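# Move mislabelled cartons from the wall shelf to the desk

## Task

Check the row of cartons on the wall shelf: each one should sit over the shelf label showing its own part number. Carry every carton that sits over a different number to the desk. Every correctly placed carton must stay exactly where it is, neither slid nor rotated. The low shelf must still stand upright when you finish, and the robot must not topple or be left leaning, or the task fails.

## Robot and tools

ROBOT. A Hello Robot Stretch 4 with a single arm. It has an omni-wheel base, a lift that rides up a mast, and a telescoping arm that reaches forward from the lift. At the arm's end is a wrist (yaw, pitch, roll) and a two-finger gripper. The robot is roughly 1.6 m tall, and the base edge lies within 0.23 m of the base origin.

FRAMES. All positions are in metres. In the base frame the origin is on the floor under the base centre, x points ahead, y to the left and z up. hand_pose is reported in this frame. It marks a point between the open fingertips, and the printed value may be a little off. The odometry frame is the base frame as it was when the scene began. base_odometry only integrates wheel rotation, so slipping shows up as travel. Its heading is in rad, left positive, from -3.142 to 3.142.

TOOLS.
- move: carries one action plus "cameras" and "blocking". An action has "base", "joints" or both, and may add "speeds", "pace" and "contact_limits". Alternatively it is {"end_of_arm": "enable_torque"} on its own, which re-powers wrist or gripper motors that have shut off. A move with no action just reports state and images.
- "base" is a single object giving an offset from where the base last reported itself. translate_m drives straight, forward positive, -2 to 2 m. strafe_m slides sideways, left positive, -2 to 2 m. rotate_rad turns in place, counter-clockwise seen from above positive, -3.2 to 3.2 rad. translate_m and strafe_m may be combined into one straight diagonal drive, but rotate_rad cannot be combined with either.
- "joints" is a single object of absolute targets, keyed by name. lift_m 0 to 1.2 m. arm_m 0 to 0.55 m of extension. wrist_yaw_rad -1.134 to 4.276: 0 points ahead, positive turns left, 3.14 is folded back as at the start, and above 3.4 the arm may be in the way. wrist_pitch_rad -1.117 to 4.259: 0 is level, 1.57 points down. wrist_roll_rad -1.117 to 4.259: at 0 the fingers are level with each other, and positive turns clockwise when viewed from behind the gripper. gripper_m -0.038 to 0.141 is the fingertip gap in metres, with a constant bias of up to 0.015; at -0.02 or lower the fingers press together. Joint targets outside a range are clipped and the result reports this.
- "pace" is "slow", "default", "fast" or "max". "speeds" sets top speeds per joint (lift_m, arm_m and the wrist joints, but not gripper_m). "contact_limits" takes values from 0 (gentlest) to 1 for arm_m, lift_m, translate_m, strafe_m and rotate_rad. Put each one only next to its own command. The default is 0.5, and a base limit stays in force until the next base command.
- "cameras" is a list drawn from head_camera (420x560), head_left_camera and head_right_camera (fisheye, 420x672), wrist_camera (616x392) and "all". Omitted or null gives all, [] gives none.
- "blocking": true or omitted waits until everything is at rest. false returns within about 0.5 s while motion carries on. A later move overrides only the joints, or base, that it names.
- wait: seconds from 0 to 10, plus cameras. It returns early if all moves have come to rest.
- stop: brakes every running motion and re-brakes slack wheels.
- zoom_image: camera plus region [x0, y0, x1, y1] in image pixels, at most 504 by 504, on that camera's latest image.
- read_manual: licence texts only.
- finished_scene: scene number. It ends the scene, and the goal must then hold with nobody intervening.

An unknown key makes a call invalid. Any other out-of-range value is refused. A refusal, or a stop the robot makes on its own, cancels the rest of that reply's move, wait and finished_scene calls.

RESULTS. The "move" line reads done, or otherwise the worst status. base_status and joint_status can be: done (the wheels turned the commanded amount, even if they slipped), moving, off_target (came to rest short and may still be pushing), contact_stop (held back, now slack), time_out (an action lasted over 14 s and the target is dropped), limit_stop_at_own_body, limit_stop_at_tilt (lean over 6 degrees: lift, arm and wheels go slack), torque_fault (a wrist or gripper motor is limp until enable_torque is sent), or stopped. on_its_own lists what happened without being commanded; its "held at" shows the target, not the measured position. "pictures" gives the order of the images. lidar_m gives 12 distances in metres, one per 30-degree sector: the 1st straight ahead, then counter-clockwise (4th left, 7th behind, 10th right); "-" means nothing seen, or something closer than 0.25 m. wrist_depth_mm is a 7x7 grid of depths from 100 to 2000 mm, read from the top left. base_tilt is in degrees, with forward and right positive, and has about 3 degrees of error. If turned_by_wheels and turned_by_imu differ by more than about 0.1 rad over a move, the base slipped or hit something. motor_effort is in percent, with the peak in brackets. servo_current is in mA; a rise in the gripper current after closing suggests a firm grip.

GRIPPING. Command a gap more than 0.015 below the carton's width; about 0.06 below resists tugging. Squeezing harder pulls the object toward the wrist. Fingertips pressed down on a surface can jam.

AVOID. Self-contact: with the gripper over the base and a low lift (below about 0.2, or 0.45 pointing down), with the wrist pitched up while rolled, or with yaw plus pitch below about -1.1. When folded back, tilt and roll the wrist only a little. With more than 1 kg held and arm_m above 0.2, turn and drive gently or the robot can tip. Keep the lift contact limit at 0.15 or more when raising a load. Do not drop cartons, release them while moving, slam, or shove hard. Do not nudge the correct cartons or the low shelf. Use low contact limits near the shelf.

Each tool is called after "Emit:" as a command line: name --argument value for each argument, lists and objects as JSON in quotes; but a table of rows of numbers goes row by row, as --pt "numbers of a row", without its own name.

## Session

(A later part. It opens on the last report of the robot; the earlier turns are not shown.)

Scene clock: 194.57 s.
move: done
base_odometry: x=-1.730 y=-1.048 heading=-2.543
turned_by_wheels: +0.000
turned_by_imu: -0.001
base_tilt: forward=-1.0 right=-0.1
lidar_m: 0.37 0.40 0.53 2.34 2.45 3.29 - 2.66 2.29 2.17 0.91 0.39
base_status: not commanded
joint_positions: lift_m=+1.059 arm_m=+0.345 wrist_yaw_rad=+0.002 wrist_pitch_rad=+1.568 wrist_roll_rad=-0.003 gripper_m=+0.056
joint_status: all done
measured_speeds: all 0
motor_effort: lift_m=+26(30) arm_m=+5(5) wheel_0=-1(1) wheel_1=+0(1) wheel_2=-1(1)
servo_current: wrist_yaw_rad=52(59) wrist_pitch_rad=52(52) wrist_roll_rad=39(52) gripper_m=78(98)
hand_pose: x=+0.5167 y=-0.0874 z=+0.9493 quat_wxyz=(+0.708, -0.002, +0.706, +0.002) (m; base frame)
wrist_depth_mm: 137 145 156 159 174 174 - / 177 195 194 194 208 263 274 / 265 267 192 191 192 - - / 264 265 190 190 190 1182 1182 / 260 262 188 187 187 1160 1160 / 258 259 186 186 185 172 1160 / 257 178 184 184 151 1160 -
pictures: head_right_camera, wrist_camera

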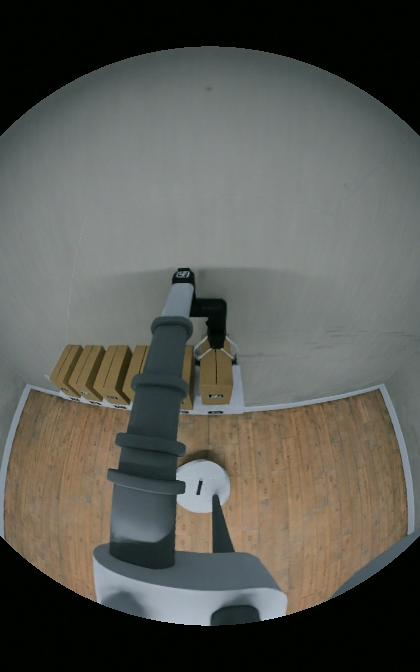

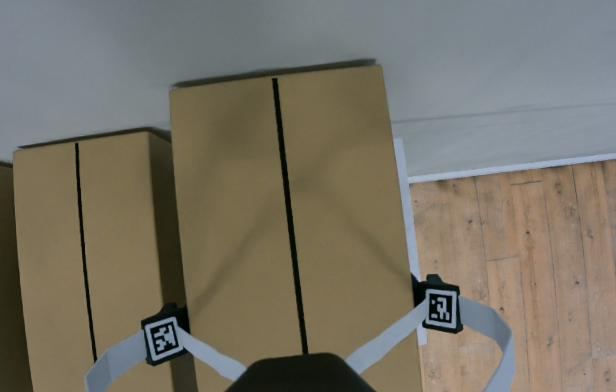

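Emit:
move --joints '{"lift_m": 1.17}' --cameras '[]'

Emit:
move --base '{"translate_m": -0.7}' --pace "slow" --cameras '[]'

Emit:
move --joints '{"arm_m": 0.12}'

Scene clock: 202.63 s.
move: done
base_odometry: x=-1.730 y=-1.048 heading=-2.543
turned_by_wheels: +0.000
turned_by_imu: -0.002
base_tilt: forward=-1.0 right=-0.1
lidar_m: 0.36 0.39 0.54 2.34 2.47 3.33 - 2.67 2.26 2.18 0.91 0.39
base_status: not commanded
joint_positions: lift_m=+1.169 arm_m=+0.345 wrist_yaw_rad=+0.002 wrist_pitch_rad=+1.568 wrist_roll_rad=-0.003 gripper_m=+0.056
joint_status: all done
measured_speeds: all 0
motor_effort: lift_m=+26(30) arm_m=+5(5) wheel_0=-1(1) wheel_1=-1(1) wheel_2=-1(1)
servo_current: wrist_yaw_rad=52(59) wrist_pitch_rad=39(52) wrist_roll_rad=46(52) gripper_m=85(91)
hand_pose: x=+0.5167 y=-0.0874 z=+1.0593 quat_wxyz=(+0.708, -0.002, +0.706, +0.002) (m; base frame)
wrist_depth_mm: 137 144 156 159 174 174 - / 178 195 194 195 208 264 273 / 264 289 193 193 193 - - / 382 375 190 190 190 1281 1281 / 373 370 187 187 187 1308 1281 / 370 370 185 185 185 173 1281 / 366 173 184 184 151 1255 -
pictures: none
No camera images: "cameras" was empty.

Scene clock: 210.93 s.
move: done
base_odometry: x=-1.152 y=-0.654 heading=-2.543
turned_by_wheels: +0.000
turned_by_imu: -0.002
base_tilt: forward=-1.1 right=+0.1
lidar_m: 0.36 1.10 1.87 2.36 2.39 3.27 - 2.62 2.04 2.18 1.98 0.40
base_status: done
joint_positions: lift_m=+1.169 arm_m=+0.345 wrist_yaw_rad=+0.002 wrist_pitch_rad=+1.568 wrist_roll_rad=-0.003 gripper_m=+0.056
joint_status: not commanded
measured_speeds: all 0
motor_effort: lift_m=+26(26) arm_m=+4(5) wheel_0=-2(9) wheel_1=-1(5) wheel_2=+1(6)
servo_current: wrist_yaw_rad=33(72) wrist_pitch_rad=46(52) wrist_roll_rad=46(52) gripper_m=78(98)
hand_pose: x=+0.5168 y=-0.0874 z=+1.0593 quat_wxyz=(+0.708, -0.002, +0.706, +0.002) (m; base frame)
wrist_depth_mm: - 1336 1336 1336 1336 1336 1336 / 1336 1336 195 195 1336 1336 1308 / 1308 1308 193 193 193 1308 1336 / 1281 1308 190 190 190 1308 1308 / 1308 1308 188 187 187 1308 1281 / 1281 1281 185 185 185 172 1255 / 1255 173 184 184 151 1255 -
pictures: none
No camera images: "cameras" was empty.

Scene clock: 212.73 s.
move: done
base_odometry: x=-1.152 y=-0.654 heading=-2.543
turned_by_wheels: +0.000
turned_by_imu: -0.001
base_tilt: forward=-1.1 right=-0.1
lidar_m: 0.25 1.14 1.89 2.35 2.39 3.29 - 2.66 2.05 2.16 1.95 0.26
base_status: not commanded
joint_positions: lift_m=+1.169 arm_m=+0.120 wrist_yaw_rad=+0.002 wrist_pitch_rad=+1.569 wrist_roll_rad=-0.003 gripper_m=+0.056
joint_status: all done
measured_speeds: all 0
motor_effort: lift_m=+26(26) arm_m=-5(7) wheel_0=-2(2) wheel_1=-1(2) wheel_2=+2(2)
servo_current: wrist_yaw_rad=39(65) wrist_pitch_rad=39(52) wrist_roll_rad=46(59) gripper_m=78(98)
hand_pose: x=+0.2918 y=-0.0874 z=+1.0593 quat_wxyz=(+0.708, -0.002, +0.706, +0.002) (m; base frame)
wrist_depth_mm: 1336 1336 1366 1366 1336 1366 1336 / 1308 1336 1336 194 1308 1336 1336 / 1308 1308 192 192 192 1308 1336 / 1308 1336 190 190 190 1308 1308 / 1281 1308 188 187 187 1281 1281 / 1281 1281 186 185 186 173 1281 / 1308 173 183 184 151 1281 -
pictures: head_camera, head_left_camera, head_right_camera, wrist_camera

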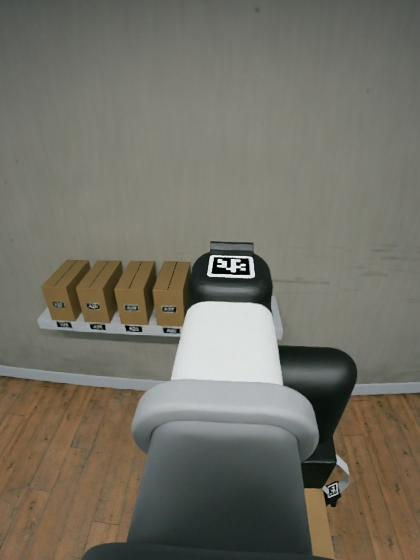

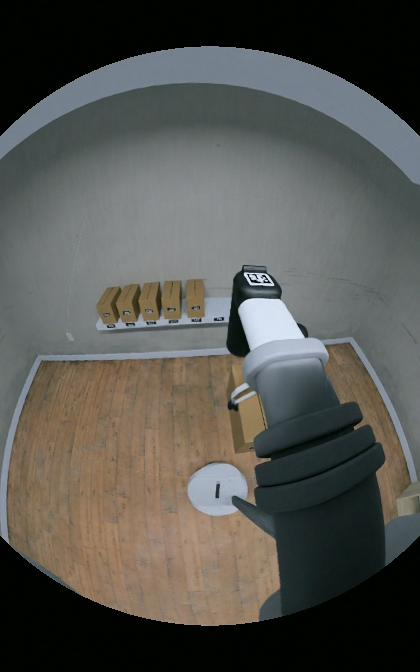

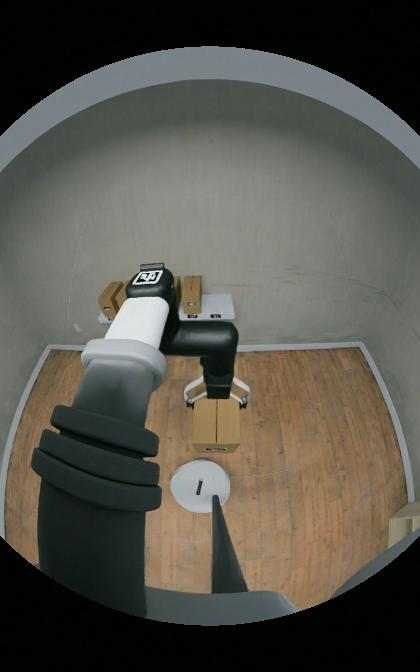

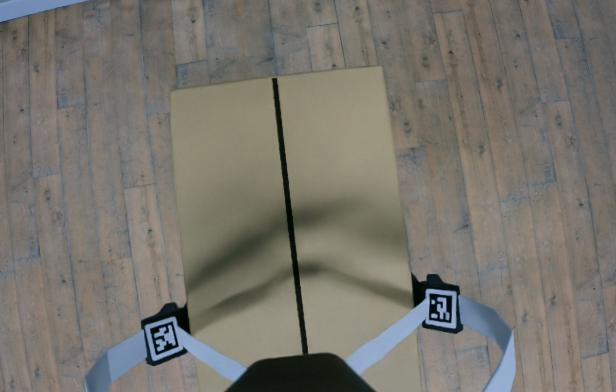

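Emit:
move --base '{"rotate_rad": 3.18}' --pace "slow"

Scene clock: 222.47 s.
move: done
base_odometry: x=-1.152 y=-0.654 heading=+0.636
turned_by_wheels: +3.180
turned_by_imu: +3.138
base_tilt: forward=-1.1 right=-0.1
lidar_m: 0.25 2.55 2.07 2.20 1.90 1.41 1.09 1.15 1.92 2.31 2.43 0.26
base_status: done
joint_positions: lift_m=+1.169 arm_m=+0.120 wrist_yaw_rad=+0.002 wrist_pitch_rad=+1.569 wrist_roll_rad=-0.003 gripper_m=+0.056
joint_status: not commanded
measured_speeds: all 0
motor_effort: lift_m=+26(26) arm_m=-5(5) wheel_0=-3(10) wheel_1=-2(6) wheel_2=-1(6)
servo_current: wrist_yaw_rad=52(65) wrist_pitch_rad=39(52) wrist_roll_rad=46(52) gripper_m=78(98)
hand_pose: x=+0.2918 y=-0.0874 z=+1.0593 quat_wxyz=(+0.708, -0.002, +0.706, +0.002) (m; base frame)
wrist_depth_mm: 1336 1336 1336 1336 1308 1336 1336 / 1336 1336 195 195 1308 1336 1336 / 1308 1308 193 193 193 1336 1308 / 1308 1308 190 190 190 1308 1308 / 1308 1308 188 188 187 1281 1308 / 1255 1255 186 186 185 173 1281 / 1281 173 184 184 151 1229 -
pictures: head_camera, head_left_camera, head_right_camera, wrist_camera

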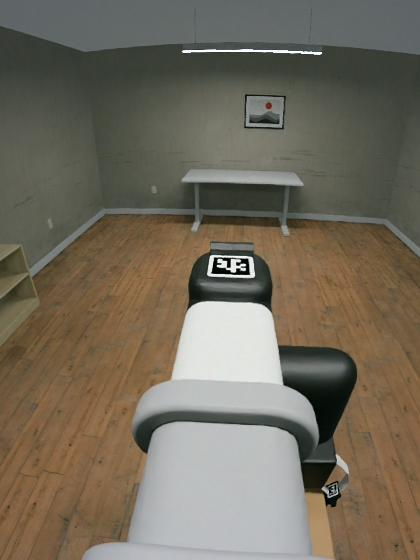

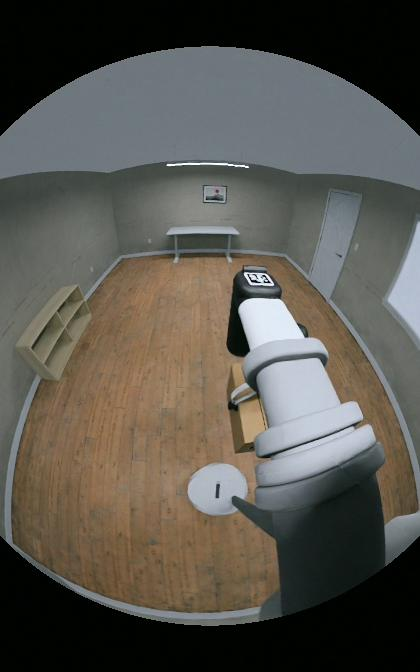

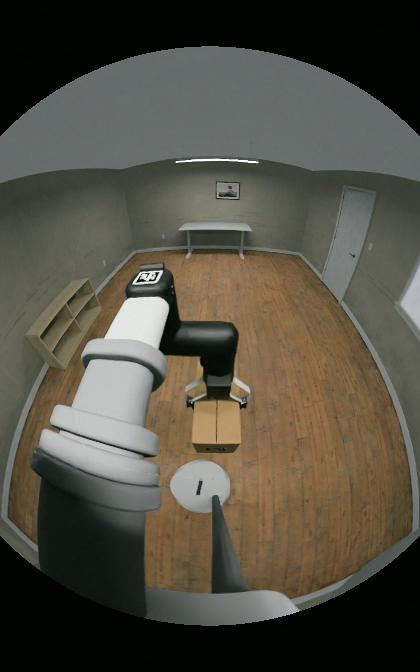

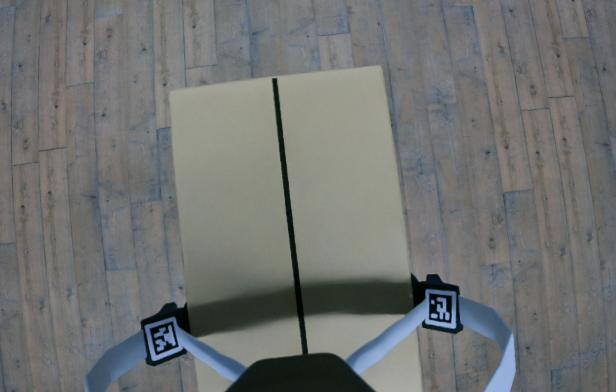

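Emit:
move --base '{"translate_m": 1.8, "strafe_m": -0.1}'

Scene clock: 242.67 s.
move: done
base_odometry: x=+0.355 y=+0.335 heading=+0.636
turned_by_wheels: +0.000
turned_by_imu: -0.007
base_tilt: forward=-1.1 right=+0.0
lidar_m: 0.25 2.30 2.35 1.88 1.98 3.27 3.21 3.20 2.31 2.27 2.32 0.25
base_status: done
joint_positions: lift_m=+1.169 arm_m=+0.120 wrist_yaw_rad=+0.002 wrist_pitch_rad=+1.569 wrist_roll_rad=-0.003 gripper_m=+0.056
joint_status: not commanded
measured_speeds: all 0
motor_effort: lift_m=+26(26) arm_m=-4(5) wheel_0=+1(10) wheel_1=+0(6) wheel_2=+1(10)
servo_current: wrist_yaw_rad=33(72) wrist_pitch_rad=46(52) wrist_roll_rad=33(52) gripper_m=85(98)
hand_pose: x=+0.2918 y=-0.0874 z=+1.0593 quat_wxyz=(+0.708, -0.002, +0.706, +0.002) (m; base frame)
wrist_depth_mm: 1366 1336 1336 1336 1336 1336 1336 / 1336 1336 196 195 1336 1308 1308 / 1336 1308 193 193 193 1308 1336 / 1308 1308 190 190 191 1308 1308 / 1281 1281 188 188 188 1281 1281 / 1281 1281 186 185 186 172 1281 / 1281 173 184 184 151 1255 -
pictures: head_camera, head_left_camera, head_right_camera, wrist_camera

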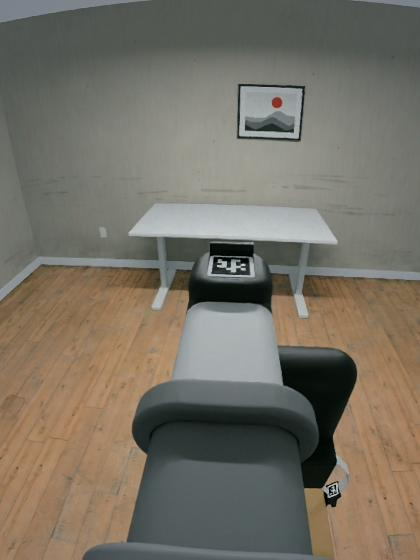

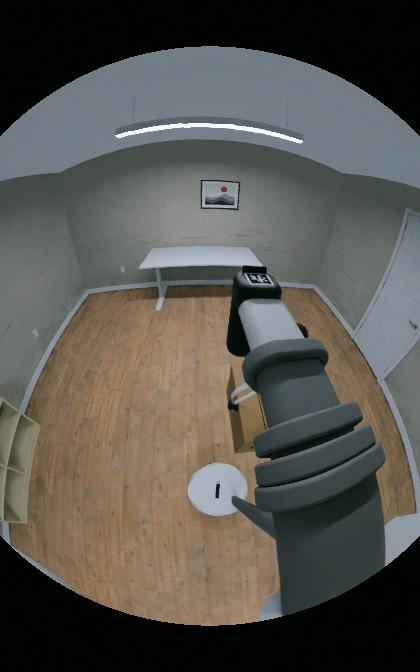

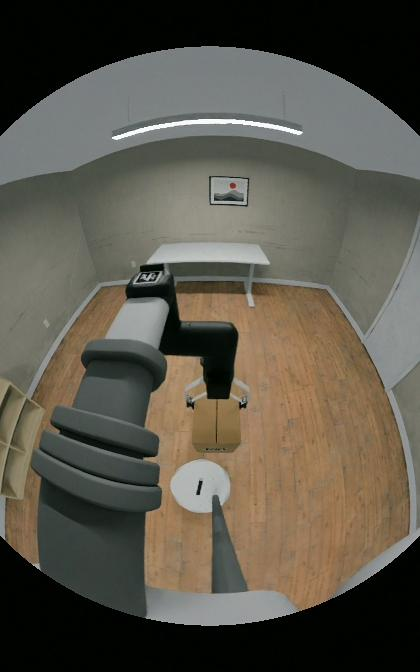

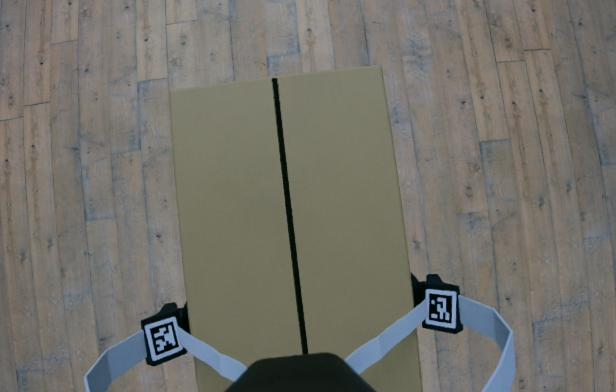

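Emit:
move --base '{"translate_m": 1.2, "strafe_m": 0.15}'

Scene clock: 255.13 s.
move: done
base_odometry: x=+1.231 y=+1.169 heading=+0.636
turned_by_wheels: +0.000
turned_by_imu: -0.005
base_tilt: forward=-1.1 right=-0.1
lidar_m: 0.25 0.98 2.17 2.09 1.91 2.51 - 3.44 2.52 2.43 2.43 0.25
base_status: done
joint_positions: lift_m=+1.169 arm_m=+0.120 wrist_yaw_rad=+0.002 wrist_pitch_rad=+1.569 wrist_roll_rad=-0.003 gripper_m=+0.056
joint_status: not commanded
measured_speeds: all 0
motor_effort: lift_m=+25(26) arm_m=-4(5) wheel_0=+0(10) wheel_1=-1(6) wheel_2=+0(9)
servo_current: wrist_yaw_rad=46(65) wrist_pitch_rad=46(52) wrist_roll_rad=46(52) gripper_m=78(98)
hand_pose: x=+0.2918 y=-0.0874 z=+1.0593 quat_wxyz=(+0.708, -0.002, +0.706, +0.002) (m; base frame)
wrist_depth_mm: 1336 1366 1336 1336 1336 1336 1336 / 1336 1336 195 194 1336 1308 1336 / 1336 1308 193 192 193 1308 1308 / 1308 1308 190 189 190 1308 1308 / 1281 1281 187 188 187 1308 1281 / 1308 1281 186 185 185 173 1281 / 1281 178 184 184 151 1255 -
pictures: head_camera, head_left_camera, head_right_camera, wrist_camera

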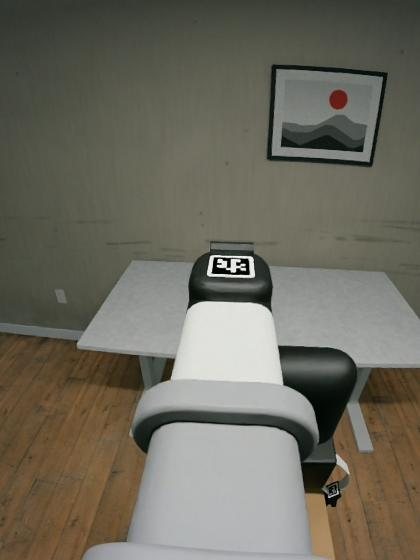

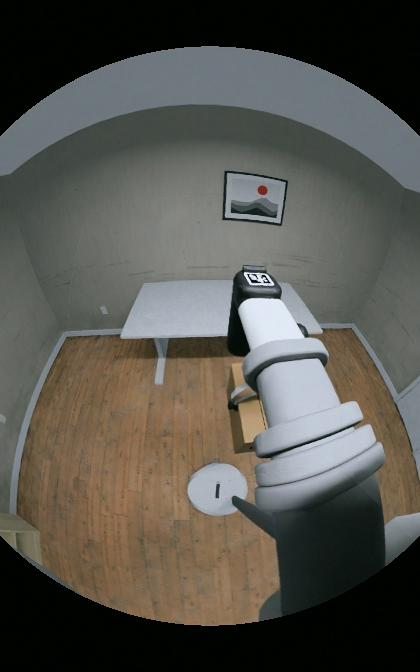

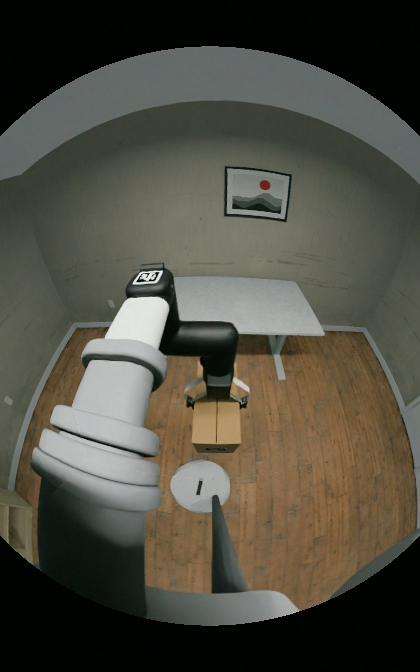

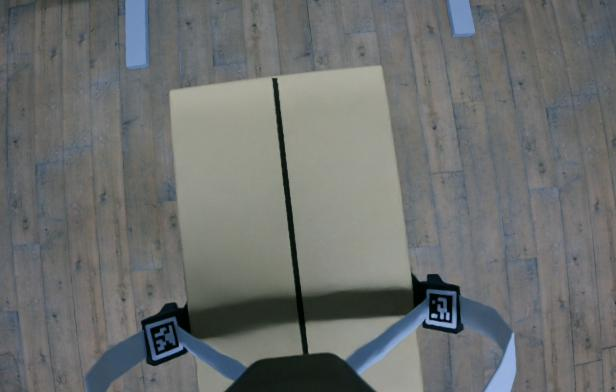

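Emit:
move --base '{"translate_m": 0.6}' --pace "slow" --cameras '[]'

Emit:
move --joints '{"arm_m": 0.38}'

Scene clock: 276.67 s.
move: done
base_odometry: x=+1.714 y=+1.525 heading=+0.636
turned_by_wheels: +0.000
turned_by_imu: -0.005
base_tilt: forward=-1.0 right=-0.1
lidar_m: 0.25 0.35 0.48 2.08 2.20 2.45 - 3.40 2.52 2.43 0.46 0.25
base_status: done
joint_positions: lift_m=+1.169 arm_m=+0.120 wrist_yaw_rad=+0.002 wrist_pitch_rad=+1.569 wrist_roll_rad=-0.003 gripper_m=+0.056
joint_status: not commanded
measured_speeds: all 0
motor_effort: lift_m=+26(26) arm_m=-4(5) wheel_0=+0(11) wheel_1=+0(4) wheel_2=-2(6)
servo_current: wrist_yaw_rad=46(65) wrist_pitch_rad=46(52) wrist_roll_rad=33(52) gripper_m=78(98)
hand_pose: x=+0.2918 y=-0.0874 z=+1.0593 quat_wxyz=(+0.708, -0.002, +0.706, +0.002) (m; base frame)
wrist_depth_mm: - - - - - - - / - - 195 195 194 - - / - - 193 192 192 - - / - - 190 190 189 1281 1281 / 1281 1281 188 187 187 1281 1308 / 1281 1281 185 186 185 172 1281 / 1255 178 184 184 151 1255 -
pictures: none
No camera images: "cameras" was empty.

Scene clock: 278.57 s.
move: done
base_odometry: x=+1.714 y=+1.525 heading=+0.636
turned_by_wheels: +0.000
turned_by_imu: -0.001
base_tilt: forward=-1.1 right=+0.0
lidar_m: 0.33 0.36 0.53 2.09 2.20 2.45 - 3.43 2.54 2.44 0.47 0.33
base_status: not commanded
joint_positions: lift_m=+1.169 arm_m=+0.380 wrist_yaw_rad=+0.002 wrist_pitch_rad=+1.569 wrist_roll_rad=-0.003 gripper_m=+0.056
joint_status: all done
measured_speeds: all 0
motor_effort: lift_m=+26(26) arm_m=+5(6) wheel_0=+0(0) wheel_1=+0(1) wheel_2=-2(2)
servo_current: wrist_yaw_rad=26(59) wrist_pitch_rad=46(46) wrist_roll_rad=26(52) gripper_m=78(98)
hand_pose: x=+0.5516 y=-0.0874 z=+1.0593 quat_wxyz=(+0.708, -0.002, +0.706, +0.002) (m; base frame)
wrist_depth_mm: - - - - - - - / - - 196 195 195 - - / - - 194 193 193 - - / - - 191 191 191 - - / - - 189 189 188 - - / - - 185 185 186 171 - / - 162 183 183 151 1255 -
pictures: head_camera, head_left_camera, head_right_camera, wrist_camera

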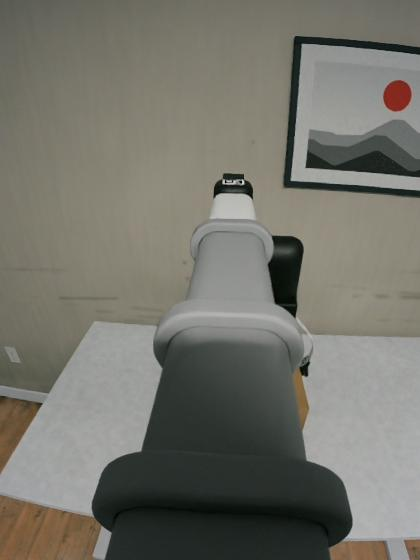

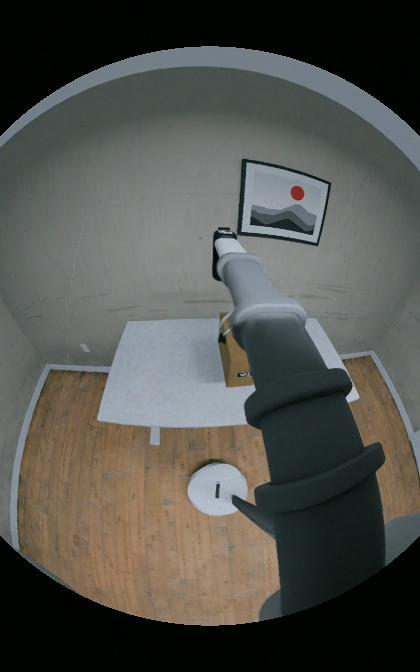

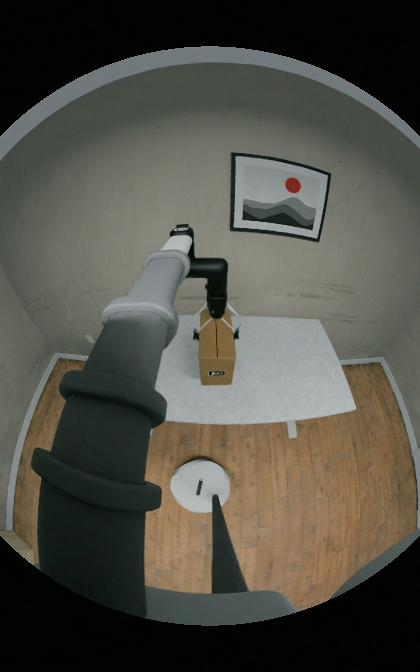

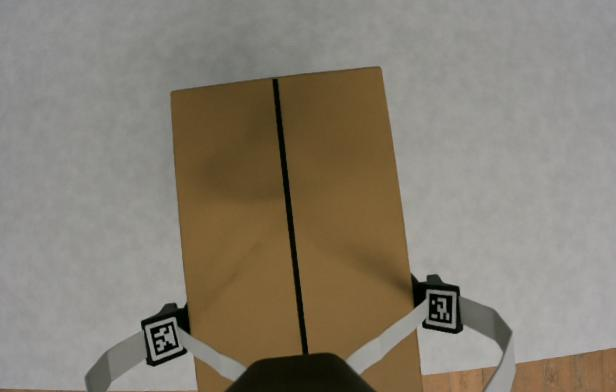

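Emit:
move --joints '{"lift_m": 1.0}' --cameras '["head_right_camera"]'

Emit:
move --joints '{"lift_m": 0.75}' --speeds '{"lift_m": 0.05}' --contact_limits '{"lift_m": 0.05}' --cameras '["head_right_camera","wrist_camera"]'

Emit:
zoom_image --camera "head_right_camera" --region '[150, 270, 350, 430]'

Scene clock: 290.80 s.
move: done
base_odometry: x=+1.714 y=+1.525 heading=+0.636
turned_by_wheels: +0.000
turned_by_imu: -0.002
base_tilt: forward=-1.0 right=-0.1
lidar_m: 0.32 0.35 0.46 2.07 2.20 2.46 - 3.42 2.52 2.41 0.47 0.35
base_status: not commanded
joint_positions: lift_m=+1.000 arm_m=+0.380 wrist_yaw_rad=+0.002 wrist_pitch_rad=+1.569 wrist_roll_rad=-0.003 gripper_m=+0.056
joint_status: all done
measured_speeds: all 0
motor_effort: lift_m=+18(23) arm_m=+5(5) wheel_0=+0(0) wheel_1=+0(1) wheel_2=-2(2)
servo_current: wrist_yaw_rad=46(59) wrist_pitch_rad=46(52) wrist_roll_rad=26(46) gripper_m=85(98)
hand_pose: x=+0.5516 y=-0.0874 z=+0.8899 quat_wxyz=(+0.708, -0.002, +0.706, +0.002) (m; base frame)
wrist_depth_mm: - - - - - - - / - - 195 194 194 - - / - - 192 192 191 - - / - - 190 190 190 - - / - - 188 188 187 - - / - - 186 185 186 170 - / - 162 183 183 151 - -
pictures: head_right_camera

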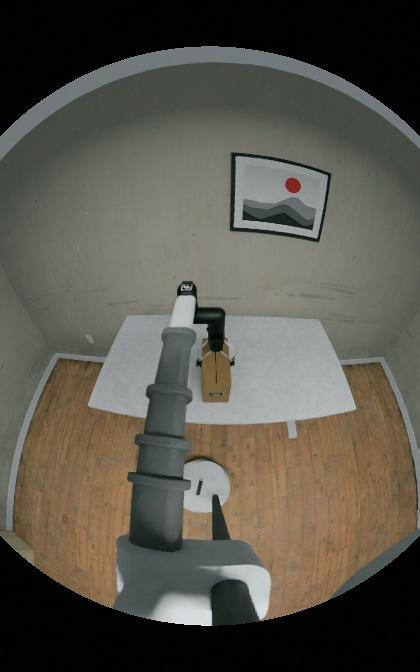

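Scene clock: 292.07 s.
move: contact_stop
base_odometry: x=+1.714 y=+1.525 heading=+0.636
turned_by_wheels: +0.000
turned_by_imu: -0.001
base_tilt: forward=-1.1 right=+0.0
lidar_m: 0.32 0.36 0.52 2.06 2.21 2.47 - 3.44 2.53 2.43 0.47 0.34
base_status: not commanded
joint_positions: lift_m=+0.967 arm_m=+0.380 wrist_yaw_rad=+0.002 wrist_pitch_rad=+1.571 wrist_roll_rad=-0.003 gripper_m=+0.056
joint_status: lift_m contact_stop (moved -0.034 of -0.250)
measured_speeds: all 0
on_its_own: lift_m is slack since a contact_stop (your +0.750 is given up)
motor_effort: lift_m=+19(20) arm_m=+5(5) wheel_0=-1(1) wheel_1=-1(1) wheel_2=-2(2)
servo_current: wrist_yaw_rad=39(59) wrist_pitch_rad=46(52) wrist_roll_rad=39(59) gripper_m=46(98)
contact_limits: lift_m 0.05
hand_pose: x=+0.5510 y=-0.0874 z=+0.8564 quat_wxyz=(+0.707, -0.002, +0.707, +0.002) (m; base frame)
wrist_depth_mm: - - - - - - - / - - 189 189 189 - - / - - 187 187 187 - - / - - 185 185 185 - - / - - 183 183 183 - - / - - 181 181 181 171 - / - 170 179 180 179 - -
pictures: head_right_camera, wrist_camera

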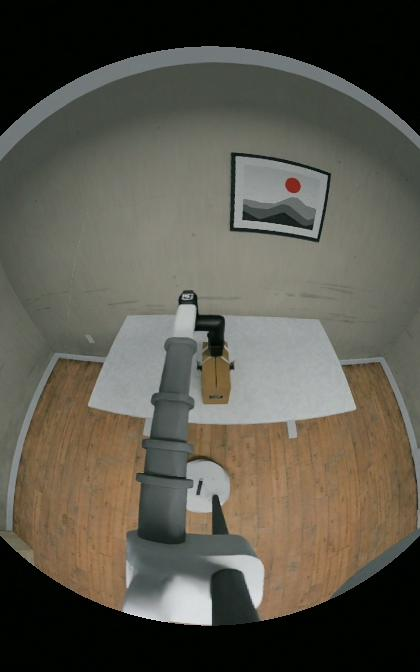

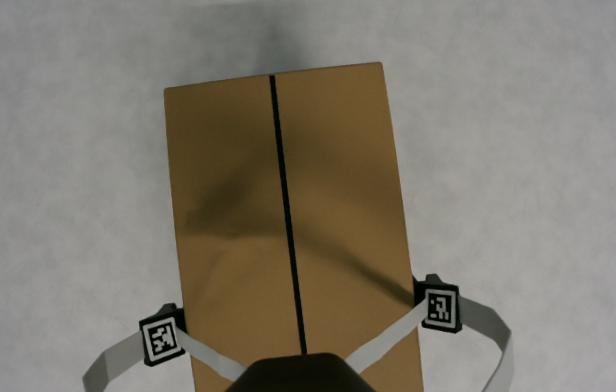

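Scaled by 2.520 from the camera's 420x672 image, which has a finer 600x960 frame.

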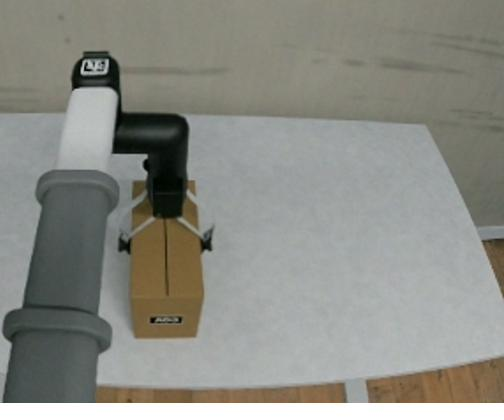

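On desk. Release. The opening pushes box down, fine.

Emit:
move --joints '{"gripper_m": 0.135}' --cameras '[]'

Emit:
move --joints '{"lift_m": 1.17}' --cameras '["head_right_camera"]'

Emit:
move --joints '{"arm_m": 0.15}' --base '{"translate_m": -1.6}'

Emit:
move --base '{"rotate_rad": -3.18}'

Scene clock: 297.83 s.
move: done
base_odometry: x=+1.714 y=+1.525 heading=+0.636
turned_by_wheels: +0.000
turned_by_imu: -0.002
base_tilt: forward=-1.0 right=-0.1
lidar_m: 0.32 0.34 0.50 2.07 2.21 2.47 - 3.42 2.54 2.42 0.46 0.34
base_status: not commanded
joint_positions: lift_m=+0.979 arm_m=+0.380 wrist_yaw_rad=+0.002 wrist_pitch_rad=+1.571 wrist_roll_rad=-0.003 gripper_m=+0.135
joint_status: all done
measured_speeds: all 0
on_its_own: lift_m is slack since a contact_stop (your +0.750 is given up)
motor_effort: lift_m=+19(19) arm_m=+5(5) wheel_0=-1(1) wheel_1=-1(2) wheel_2=-2(2)
servo_current: wrist_yaw_rad=52(78) wrist_pitch_rad=46(52) wrist_roll_rad=39(52) gripper_m=33(78)
contact_limits: lift_m 0.05
hand_pose: x=+0.5510 y=-0.0874 z=+0.8686 quat_wxyz=(+0.707, -0.002, +0.707, +0.002) (m; base frame)
wrist_depth_mm: - - - - - - - / - - 200 200 200 - - / - - 199 198 198 - - / - - 197 196 197 - - / - - 196 195 195 - - / - - 193 193 192 - - / - - 191 146 191 - -
pictures: none
No camera images: "cameras" was empty.

Scene clock: 299.70 s.
move: done
base_odometry: x=+1.714 y=+1.525 heading=+0.636
turned_by_wheels: +0.000
turned_by_imu: -0.001
base_tilt: forward=-1.0 right=-0.1
lidar_m: 0.31 0.34 0.50 2.10 2.21 2.46 - 3.42 2.52 2.45 0.47 0.31
base_status: not commanded
joint_positions: lift_m=+1.170 arm_m=+0.380 wrist_yaw_rad=+0.002 wrist_pitch_rad=+1.571 wrist_roll_rad=-0.003 gripper_m=+0.135
joint_status: all done
measured_speeds: all 0
motor_effort: lift_m=+23(27) arm_m=+5(5) wheel_0=-1(1) wheel_1=-1(1) wheel_2=-2(2)
servo_current: wrist_yaw_rad=33(59) wrist_pitch_rad=46(52) wrist_roll_rad=26(46) gripper_m=39(39)
hand_pose: x=+0.5510 y=-0.0874 z=+1.0595 quat_wxyz=(+0.707, -0.002, +0.707, +0.002) (m; base frame)
wrist_depth_mm: - - - - - - - / - - - - - - - / - - - 392 - - - / - - 392 387 - - - / - - - 384 - - - / - - 213 382 189 - - / - - - 146 - - -
pictures: head_right_camera

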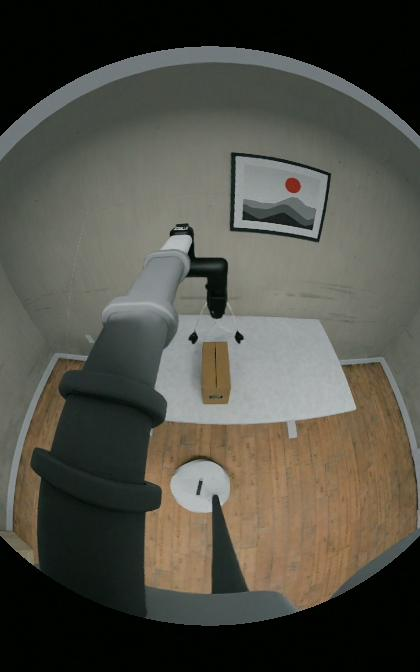

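Scene clock: 306.53 s.
move: done
base_odometry: x=+0.426 y=+0.575 heading=+0.636
turned_by_wheels: +0.000
turned_by_imu: +0.000
base_tilt: forward=-1.0 right=-0.1
lidar_m: 1.92 2.07 2.19 1.71 1.84 3.05 3.41 3.40 2.49 2.42 2.51 1.97
base_status: done
joint_positions: lift_m=+1.170 arm_m=+0.150 wrist_yaw_rad=+0.002 wrist_pitch_rad=+1.571 wrist_roll_rad=-0.003 gripper_m=+0.135
joint_status: all done
measured_speeds: all 0
motor_effort: lift_m=+23(23) arm_m=-5(6) wheel_0=-2(9) wheel_1=-1(6) wheel_2=+0(10)
servo_current: wrist_yaw_rad=52(72) wrist_pitch_rad=39(52) wrist_roll_rad=46(52) gripper_m=39(46)
hand_pose: x=+0.3211 y=-0.0874 z=+1.0595 quat_wxyz=(+0.707, -0.002, +0.707, +0.002) (m; base frame)
wrist_depth_mm: 1366 1366 1336 1366 1366 1336 1336 / 1336 1308 1336 1336 1336 1308 1336 / 1308 1308 1308 1336 1336 1308 1336 / 1308 1336 1308 1281 1281 1308 1308 / 1308 1308 1281 1308 1281 1308 1281 / 1281 1281 1160 1060 1281 1281 1281 / 1281 1255 1060 146 1281 1255 1255
pictures: head_camera, head_left_camera, head_right_camera, wrist_camera

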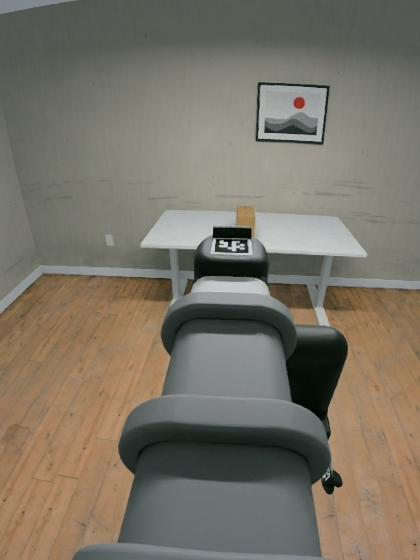

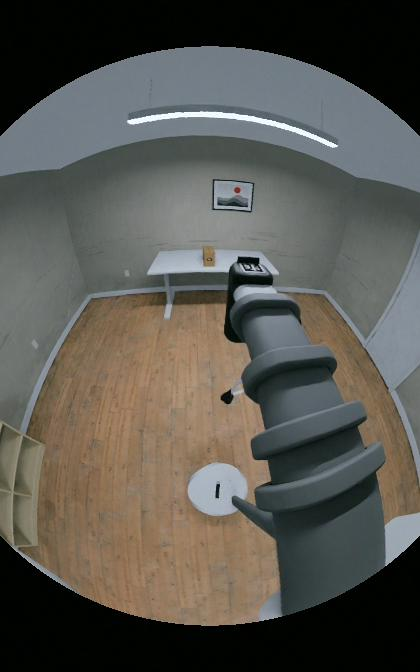

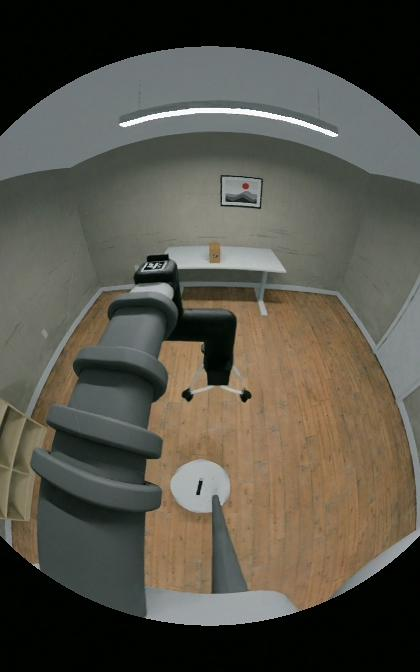

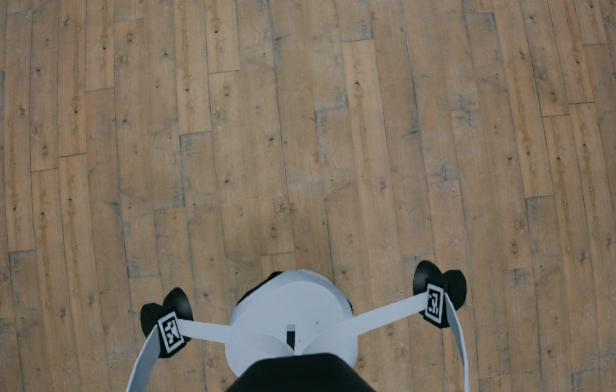

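Scene clock: 310.73 s.
move: done
base_odometry: x=+0.426 y=+0.575 heading=-2.544
turned_by_wheels: -3.180
turned_by_imu: -3.143
base_tilt: forward=-1.1 right=+0.0
lidar_m: 3.07 3.20 2.53 2.44 2.52 2.07 2.02 2.03 2.21 1.69 1.77 2.92
base_status: done
joint_positions: lift_m=+1.170 arm_m=+0.150 wrist_yaw_rad=+0.002 wrist_pitch_rad=+1.571 wrist_roll_rad=-0.003 gripper_m=+0.135
joint_status: not commanded
measured_speeds: all 0
motor_effort: lift_m=+23(23) arm_m=-5(5) wheel_0=+2(11) wheel_1=+0(5) wheel_2=+1(6)
servo_current: wrist_yaw_rad=39(59) wrist_pitch_rad=39(52) wrist_roll_rad=33(59) gripper_m=33(46)
hand_pose: x=+0.3211 y=-0.0874 z=+1.0595 quat_wxyz=(+0.707, -0.002, +0.707, +0.002) (m; base frame)
wrist_depth_mm: 1336 1336 1336 1336 1336 1336 1336 / 1336 1336 1336 1336 1308 1308 1308 / 1336 1336 1336 1336 1308 1308 1308 / 1281 1336 1308 1308 1281 1308 1308 / 1308 1281 1308 1308 1281 1281 1308 / 1281 1281 1138 1078 1281 1255 1281 / 1255 1281 1060 146 1281 1281 1255
pictures: head_camera, head_left_camera, head_right_camera, wrist_camera

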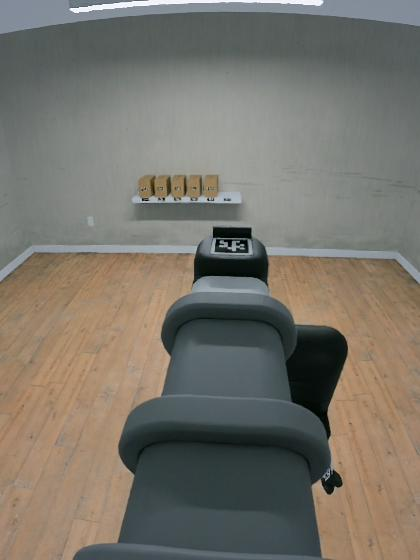

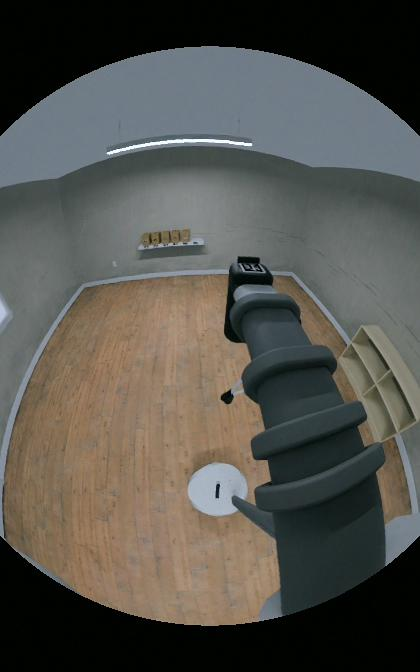

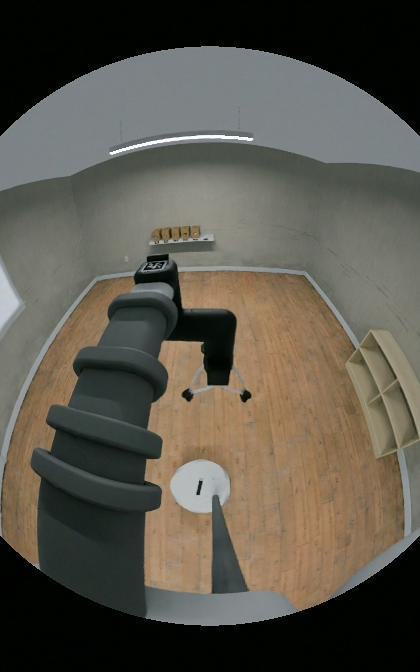

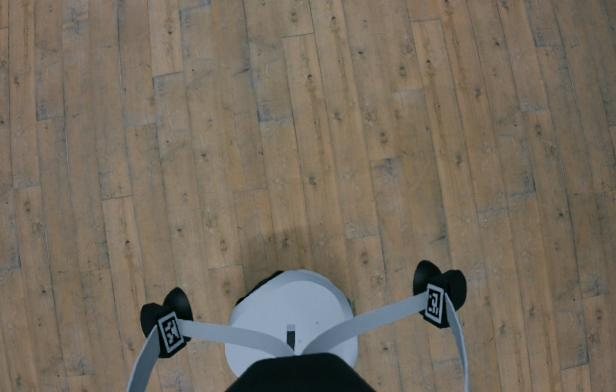

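Emit:
move --base '{"translate_m": 1.9, "strafe_m": 0.457}' --cameras '[]'

Emit:
move --base '{"translate_m": 0.79}' --cameras '["wrist_camera"]'

Emit:
move --joints '{"arm_m": 0.25}' --cameras '["wrist_camera","head_right_camera"]'

Scene clock: 324.63 s.
move: done
base_odometry: x=-0.887 y=-0.872 heading=-2.544
turned_by_wheels: +0.000
turned_by_imu: -0.006
base_tilt: forward=-1.1 right=+0.0
lidar_m: 1.15 1.22 1.99 2.02 2.08 2.81 - 3.70 2.30 2.50 2.08 1.23
base_status: done
joint_positions: lift_m=+1.170 arm_m=+0.150 wrist_yaw_rad=+0.002 wrist_pitch_rad=+1.571 wrist_roll_rad=-0.003 gripper_m=+0.135
joint_status: not commanded
measured_speeds: all 0
motor_effort: lift_m=+23(23) arm_m=-5(5) wheel_0=+1(11) wheel_1=-1(8) wheel_2=+1(11)
servo_current: wrist_yaw_rad=52(65) wrist_pitch_rad=52(52) wrist_roll_rad=46(52) gripper_m=20(39)
hand_pose: x=+0.3211 y=-0.0874 z=+1.0595 quat_wxyz=(+0.707, -0.002, +0.707, +0.002) (m; base frame)
wrist_depth_mm: 1336 1366 1336 1336 1336 1336 1336 / 1336 1336 1336 1308 1336 1308 1336 / 1336 1308 1308 1336 1308 1308 1308 / 1308 1308 1281 1308 1308 1308 1308 / 1281 1308 1308 1281 1281 1308 1281 / 1308 1308 1118 1060 1281 1255 1281 / 1281 1255 1042 146 1281 1281 1255
pictures: none
No camera images: "cameras" was empty.

Scene clock: 328.77 s.
move: done
base_odometry: x=-1.540 y=-1.316 heading=-2.544
turned_by_wheels: +0.000
turned_by_imu: -0.003
base_tilt: forward=-1.1 right=+0.0
lidar_m: 0.37 0.39 0.53 2.05 2.12 2.82 - 3.07 2.59 2.49 0.56 0.39
base_status: done
joint_positions: lift_m=+1.170 arm_m=+0.150 wrist_yaw_rad=+0.002 wrist_pitch_rad=+1.571 wrist_roll_rad=-0.003 gripper_m=+0.135
joint_status: not commanded
measured_speeds: all 0
motor_effort: lift_m=+23(23) arm_m=-5(5) wheel_0=+0(9) wheel_1=-1(5) wheel_2=-1(9)
servo_current: wrist_yaw_rad=46(65) wrist_pitch_rad=39(52) wrist_roll_rad=26(59) gripper_m=39(46)
hand_pose: x=+0.3211 y=-0.0874 z=+1.0595 quat_wxyz=(+0.707, -0.002, +0.707, +0.002) (m; base frame)
wrist_depth_mm: - - 387 389 387 - - / 410 - 384 387 384 382 - / 418 - 379 379 379 379 1308 / 407 - 379 421 1308 1308 1308 / 1281 1308 1308 1308 1281 1308 1281 / 1281 1281 1160 1060 1281 1255 1281 / 1255 1255 1060 146 1281 1255 1255
pictures: wrist_camera

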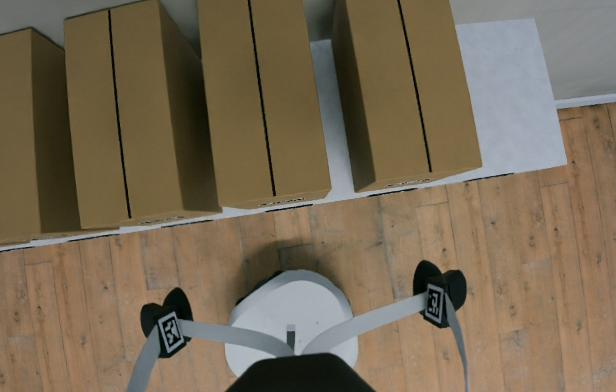

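Scene clock: 330.07 s.
move: done
base_odometry: x=-1.540 y=-1.316 heading=-2.544
turned_by_wheels: +0.000
turned_by_imu: -0.001
base_tilt: forward=-1.1 right=+0.0
lidar_m: 0.37 0.39 0.54 2.05 2.12 2.83 - 3.08 2.63 2.48 0.57 0.40
base_status: not commanded
joint_positions: lift_m=+1.170 arm_m=+0.250 wrist_yaw_rad=+0.002 wrist_pitch_rad=+1.571 wrist_roll_rad=-0.003 gripper_m=+0.135
joint_status: all done
measured_speeds: all 0
motor_effort: lift_m=+23(23) arm_m=+5(6) wheel_0=+0(1) wheel_1=-1(2) wheel_2=-1(1)
servo_current: wrist_yaw_rad=52(65) wrist_pitch_rad=39(52) wrist_roll_rad=46(46) gripper_m=39(39)
hand_pose: x=+0.4210 y=-0.0874 z=+1.0595 quat_wxyz=(+0.707, -0.002, +0.707, +0.002) (m; base frame)
wrist_depth_mm: 282 294 317 327 338 - - / 327 - 384 384 382 384 - / 402 - 382 384 379 382 564 / 407 - 377 377 377 375 1308 / 399 - 373 373 373 373 1255 / 404 220 373 1078 1255 1255 1255 / 1281 1255 1060 146 1281 1255 1255
pictures: head_right_camera, wrist_camera

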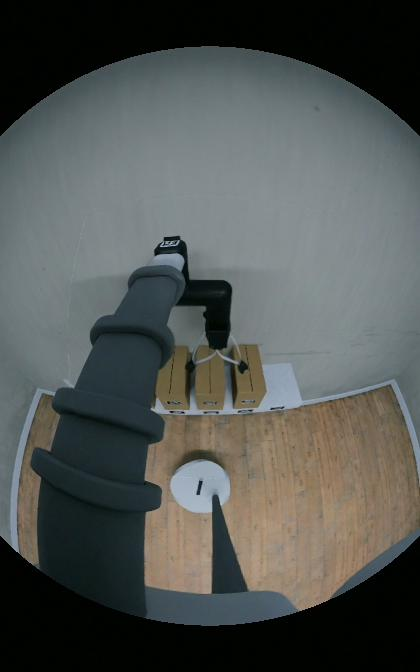

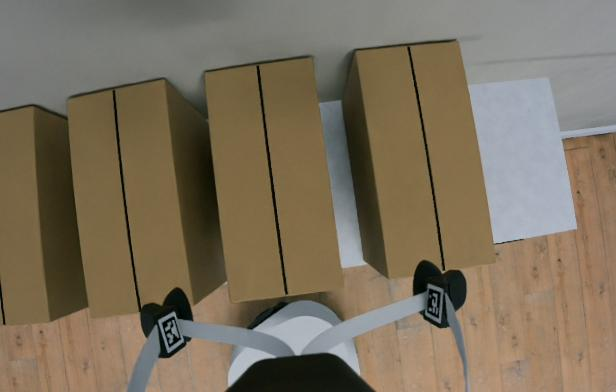

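Emit:
move --base '{"rotate_rad": 0.015}' --cameras '[]'

Emit:
move --base '{"strafe_m": 0.018}' --joints '{"arm_m": 0.345, "gripper_m": 0.119}' --cameras '[]'

Emit:
move --joints '{"lift_m": 1.085}' --pace "slow" --contact_limits '{"lift_m": 0.1}' --cameras '["wrist_camera"]'

Emit:
zoom_image --camera "wrist_camera" --region '[120, 230, 480, 392]'

Scene clock: 343.03 s.
move: done
base_odometry: x=-1.540 y=-1.316 heading=-2.529
turned_by_wheels: +0.015
turned_by_imu: +0.013
base_tilt: forward=-1.1 right=-0.1
lidar_m: 0.38 0.37 0.55 2.04 2.14 2.89 - 3.12 2.61 2.49 0.55 0.41
base_status: done
joint_positions: lift_m=+1.170 arm_m=+0.250 wrist_yaw_rad=+0.002 wrist_pitch_rad=+1.571 wrist_roll_rad=-0.003 gripper_m=+0.135
joint_status: not commanded
measured_speeds: all 0
motor_effort: lift_m=+23(23) arm_m=+5(5) wheel_0=+1(6) wheel_1=-1(4) wheel_2=-1(5)
servo_current: wrist_yaw_rad=46(59) wrist_pitch_rad=39(46) wrist_roll_rad=39(46) gripper_m=39(39)
hand_pose: x=+0.4210 y=-0.0874 z=+1.0595 quat_wxyz=(+0.707, -0.002, +0.707, +0.002) (m; base frame)
wrist_depth_mm: 283 293 317 324 338 338 - / 330 - 384 387 384 382 - / 389 - 382 382 379 379 - / 399 - 377 375 379 375 559 / 392 - 375 373 373 375 1281 / 399 370 459 1078 1281 1255 1281 / 1281 1281 1060 146 1281 1255 1255
pictures: none
No camera images: "cameras" was empty.

Scene clock: 344.30 s.
move: done
base_odometry: x=-1.529 y=-1.331 heading=-2.529
turned_by_wheels: +0.000
turned_by_imu: -0.001
base_tilt: forward=-1.1 right=-0.1
lidar_m: 0.36 0.38 0.54 2.02 2.13 2.87 - 3.10 2.62 2.50 0.55 0.39
base_status: done
joint_positions: lift_m=+1.170 arm_m=+0.345 wrist_yaw_rad=+0.002 wrist_pitch_rad=+1.571 wrist_roll_rad=-0.003 gripper_m=+0.119
joint_status: all done
measured_speeds: all 0
motor_effort: lift_m=+23(23) arm_m=+5(7) wheel_0=+1(8) wheel_1=-1(6) wheel_2=-1(4)
servo_current: wrist_yaw_rad=39(78) wrist_pitch_rad=46(46) wrist_roll_rad=33(52) gripper_m=33(91)
hand_pose: x=+0.5160 y=-0.0874 z=+1.0595 quat_wxyz=(+0.707, -0.002, +0.707, +0.002) (m; base frame)
wrist_depth_mm: 131 137 151 154 167 167 - / 177 182 201 220 236 253 266 / 255 277 301 377 379 379 - / 377 377 377 377 377 377 - / 377 - 377 373 373 373 - / 370 373 214 368 194 368 1255 / 368 402 - - 366 366 1255
pictures: none
No camera images: "cameras" was empty.

Scene clock: 345.90 s.
move: done
base_odometry: x=-1.529 y=-1.331 heading=-2.529
turned_by_wheels: +0.000
turned_by_imu: -0.001
base_tilt: forward=-1.1 right=+0.0
lidar_m: 0.36 0.38 0.56 2.01 2.10 2.85 - 3.09 2.61 2.51 0.56 0.37
base_status: not commanded
joint_positions: lift_m=+1.085 arm_m=+0.345 wrist_yaw_rad=+0.002 wrist_pitch_rad=+1.571 wrist_roll_rad=-0.003 gripper_m=+0.119
joint_status: all done
measured_speeds: all 0
motor_effort: lift_m=+15(22) arm_m=+5(5) wheel_0=+1(1) wheel_1=-1(2) wheel_2=-2(2)
servo_current: wrist_yaw_rad=20(52) wrist_pitch_rad=39(46) wrist_roll_rad=39(52) gripper_m=20(39)
contact_limits: lift_m 0.1
hand_pose: x=+0.5160 y=-0.0874 z=+0.9752 quat_wxyz=(+0.707, -0.002, +0.707, +0.002) (m; base frame)
wrist_depth_mm: 132 138 151 155 169 168 - / 178 183 202 220 236 257 270 / 254 271 293 293 297 293 293 / - - 291 291 312 290 290 / - 287 287 289 289 287 287 / - - 286 286 195 285 285 / - - - - 315 282 -
pictures: wrist_camera

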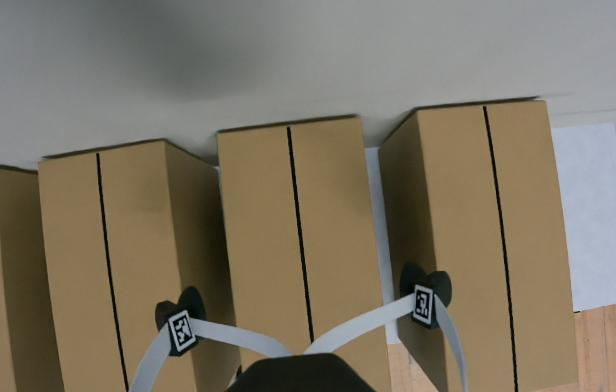

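Scaled by 1.400.

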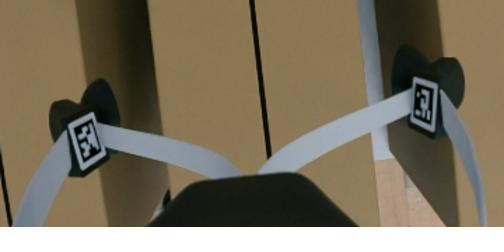

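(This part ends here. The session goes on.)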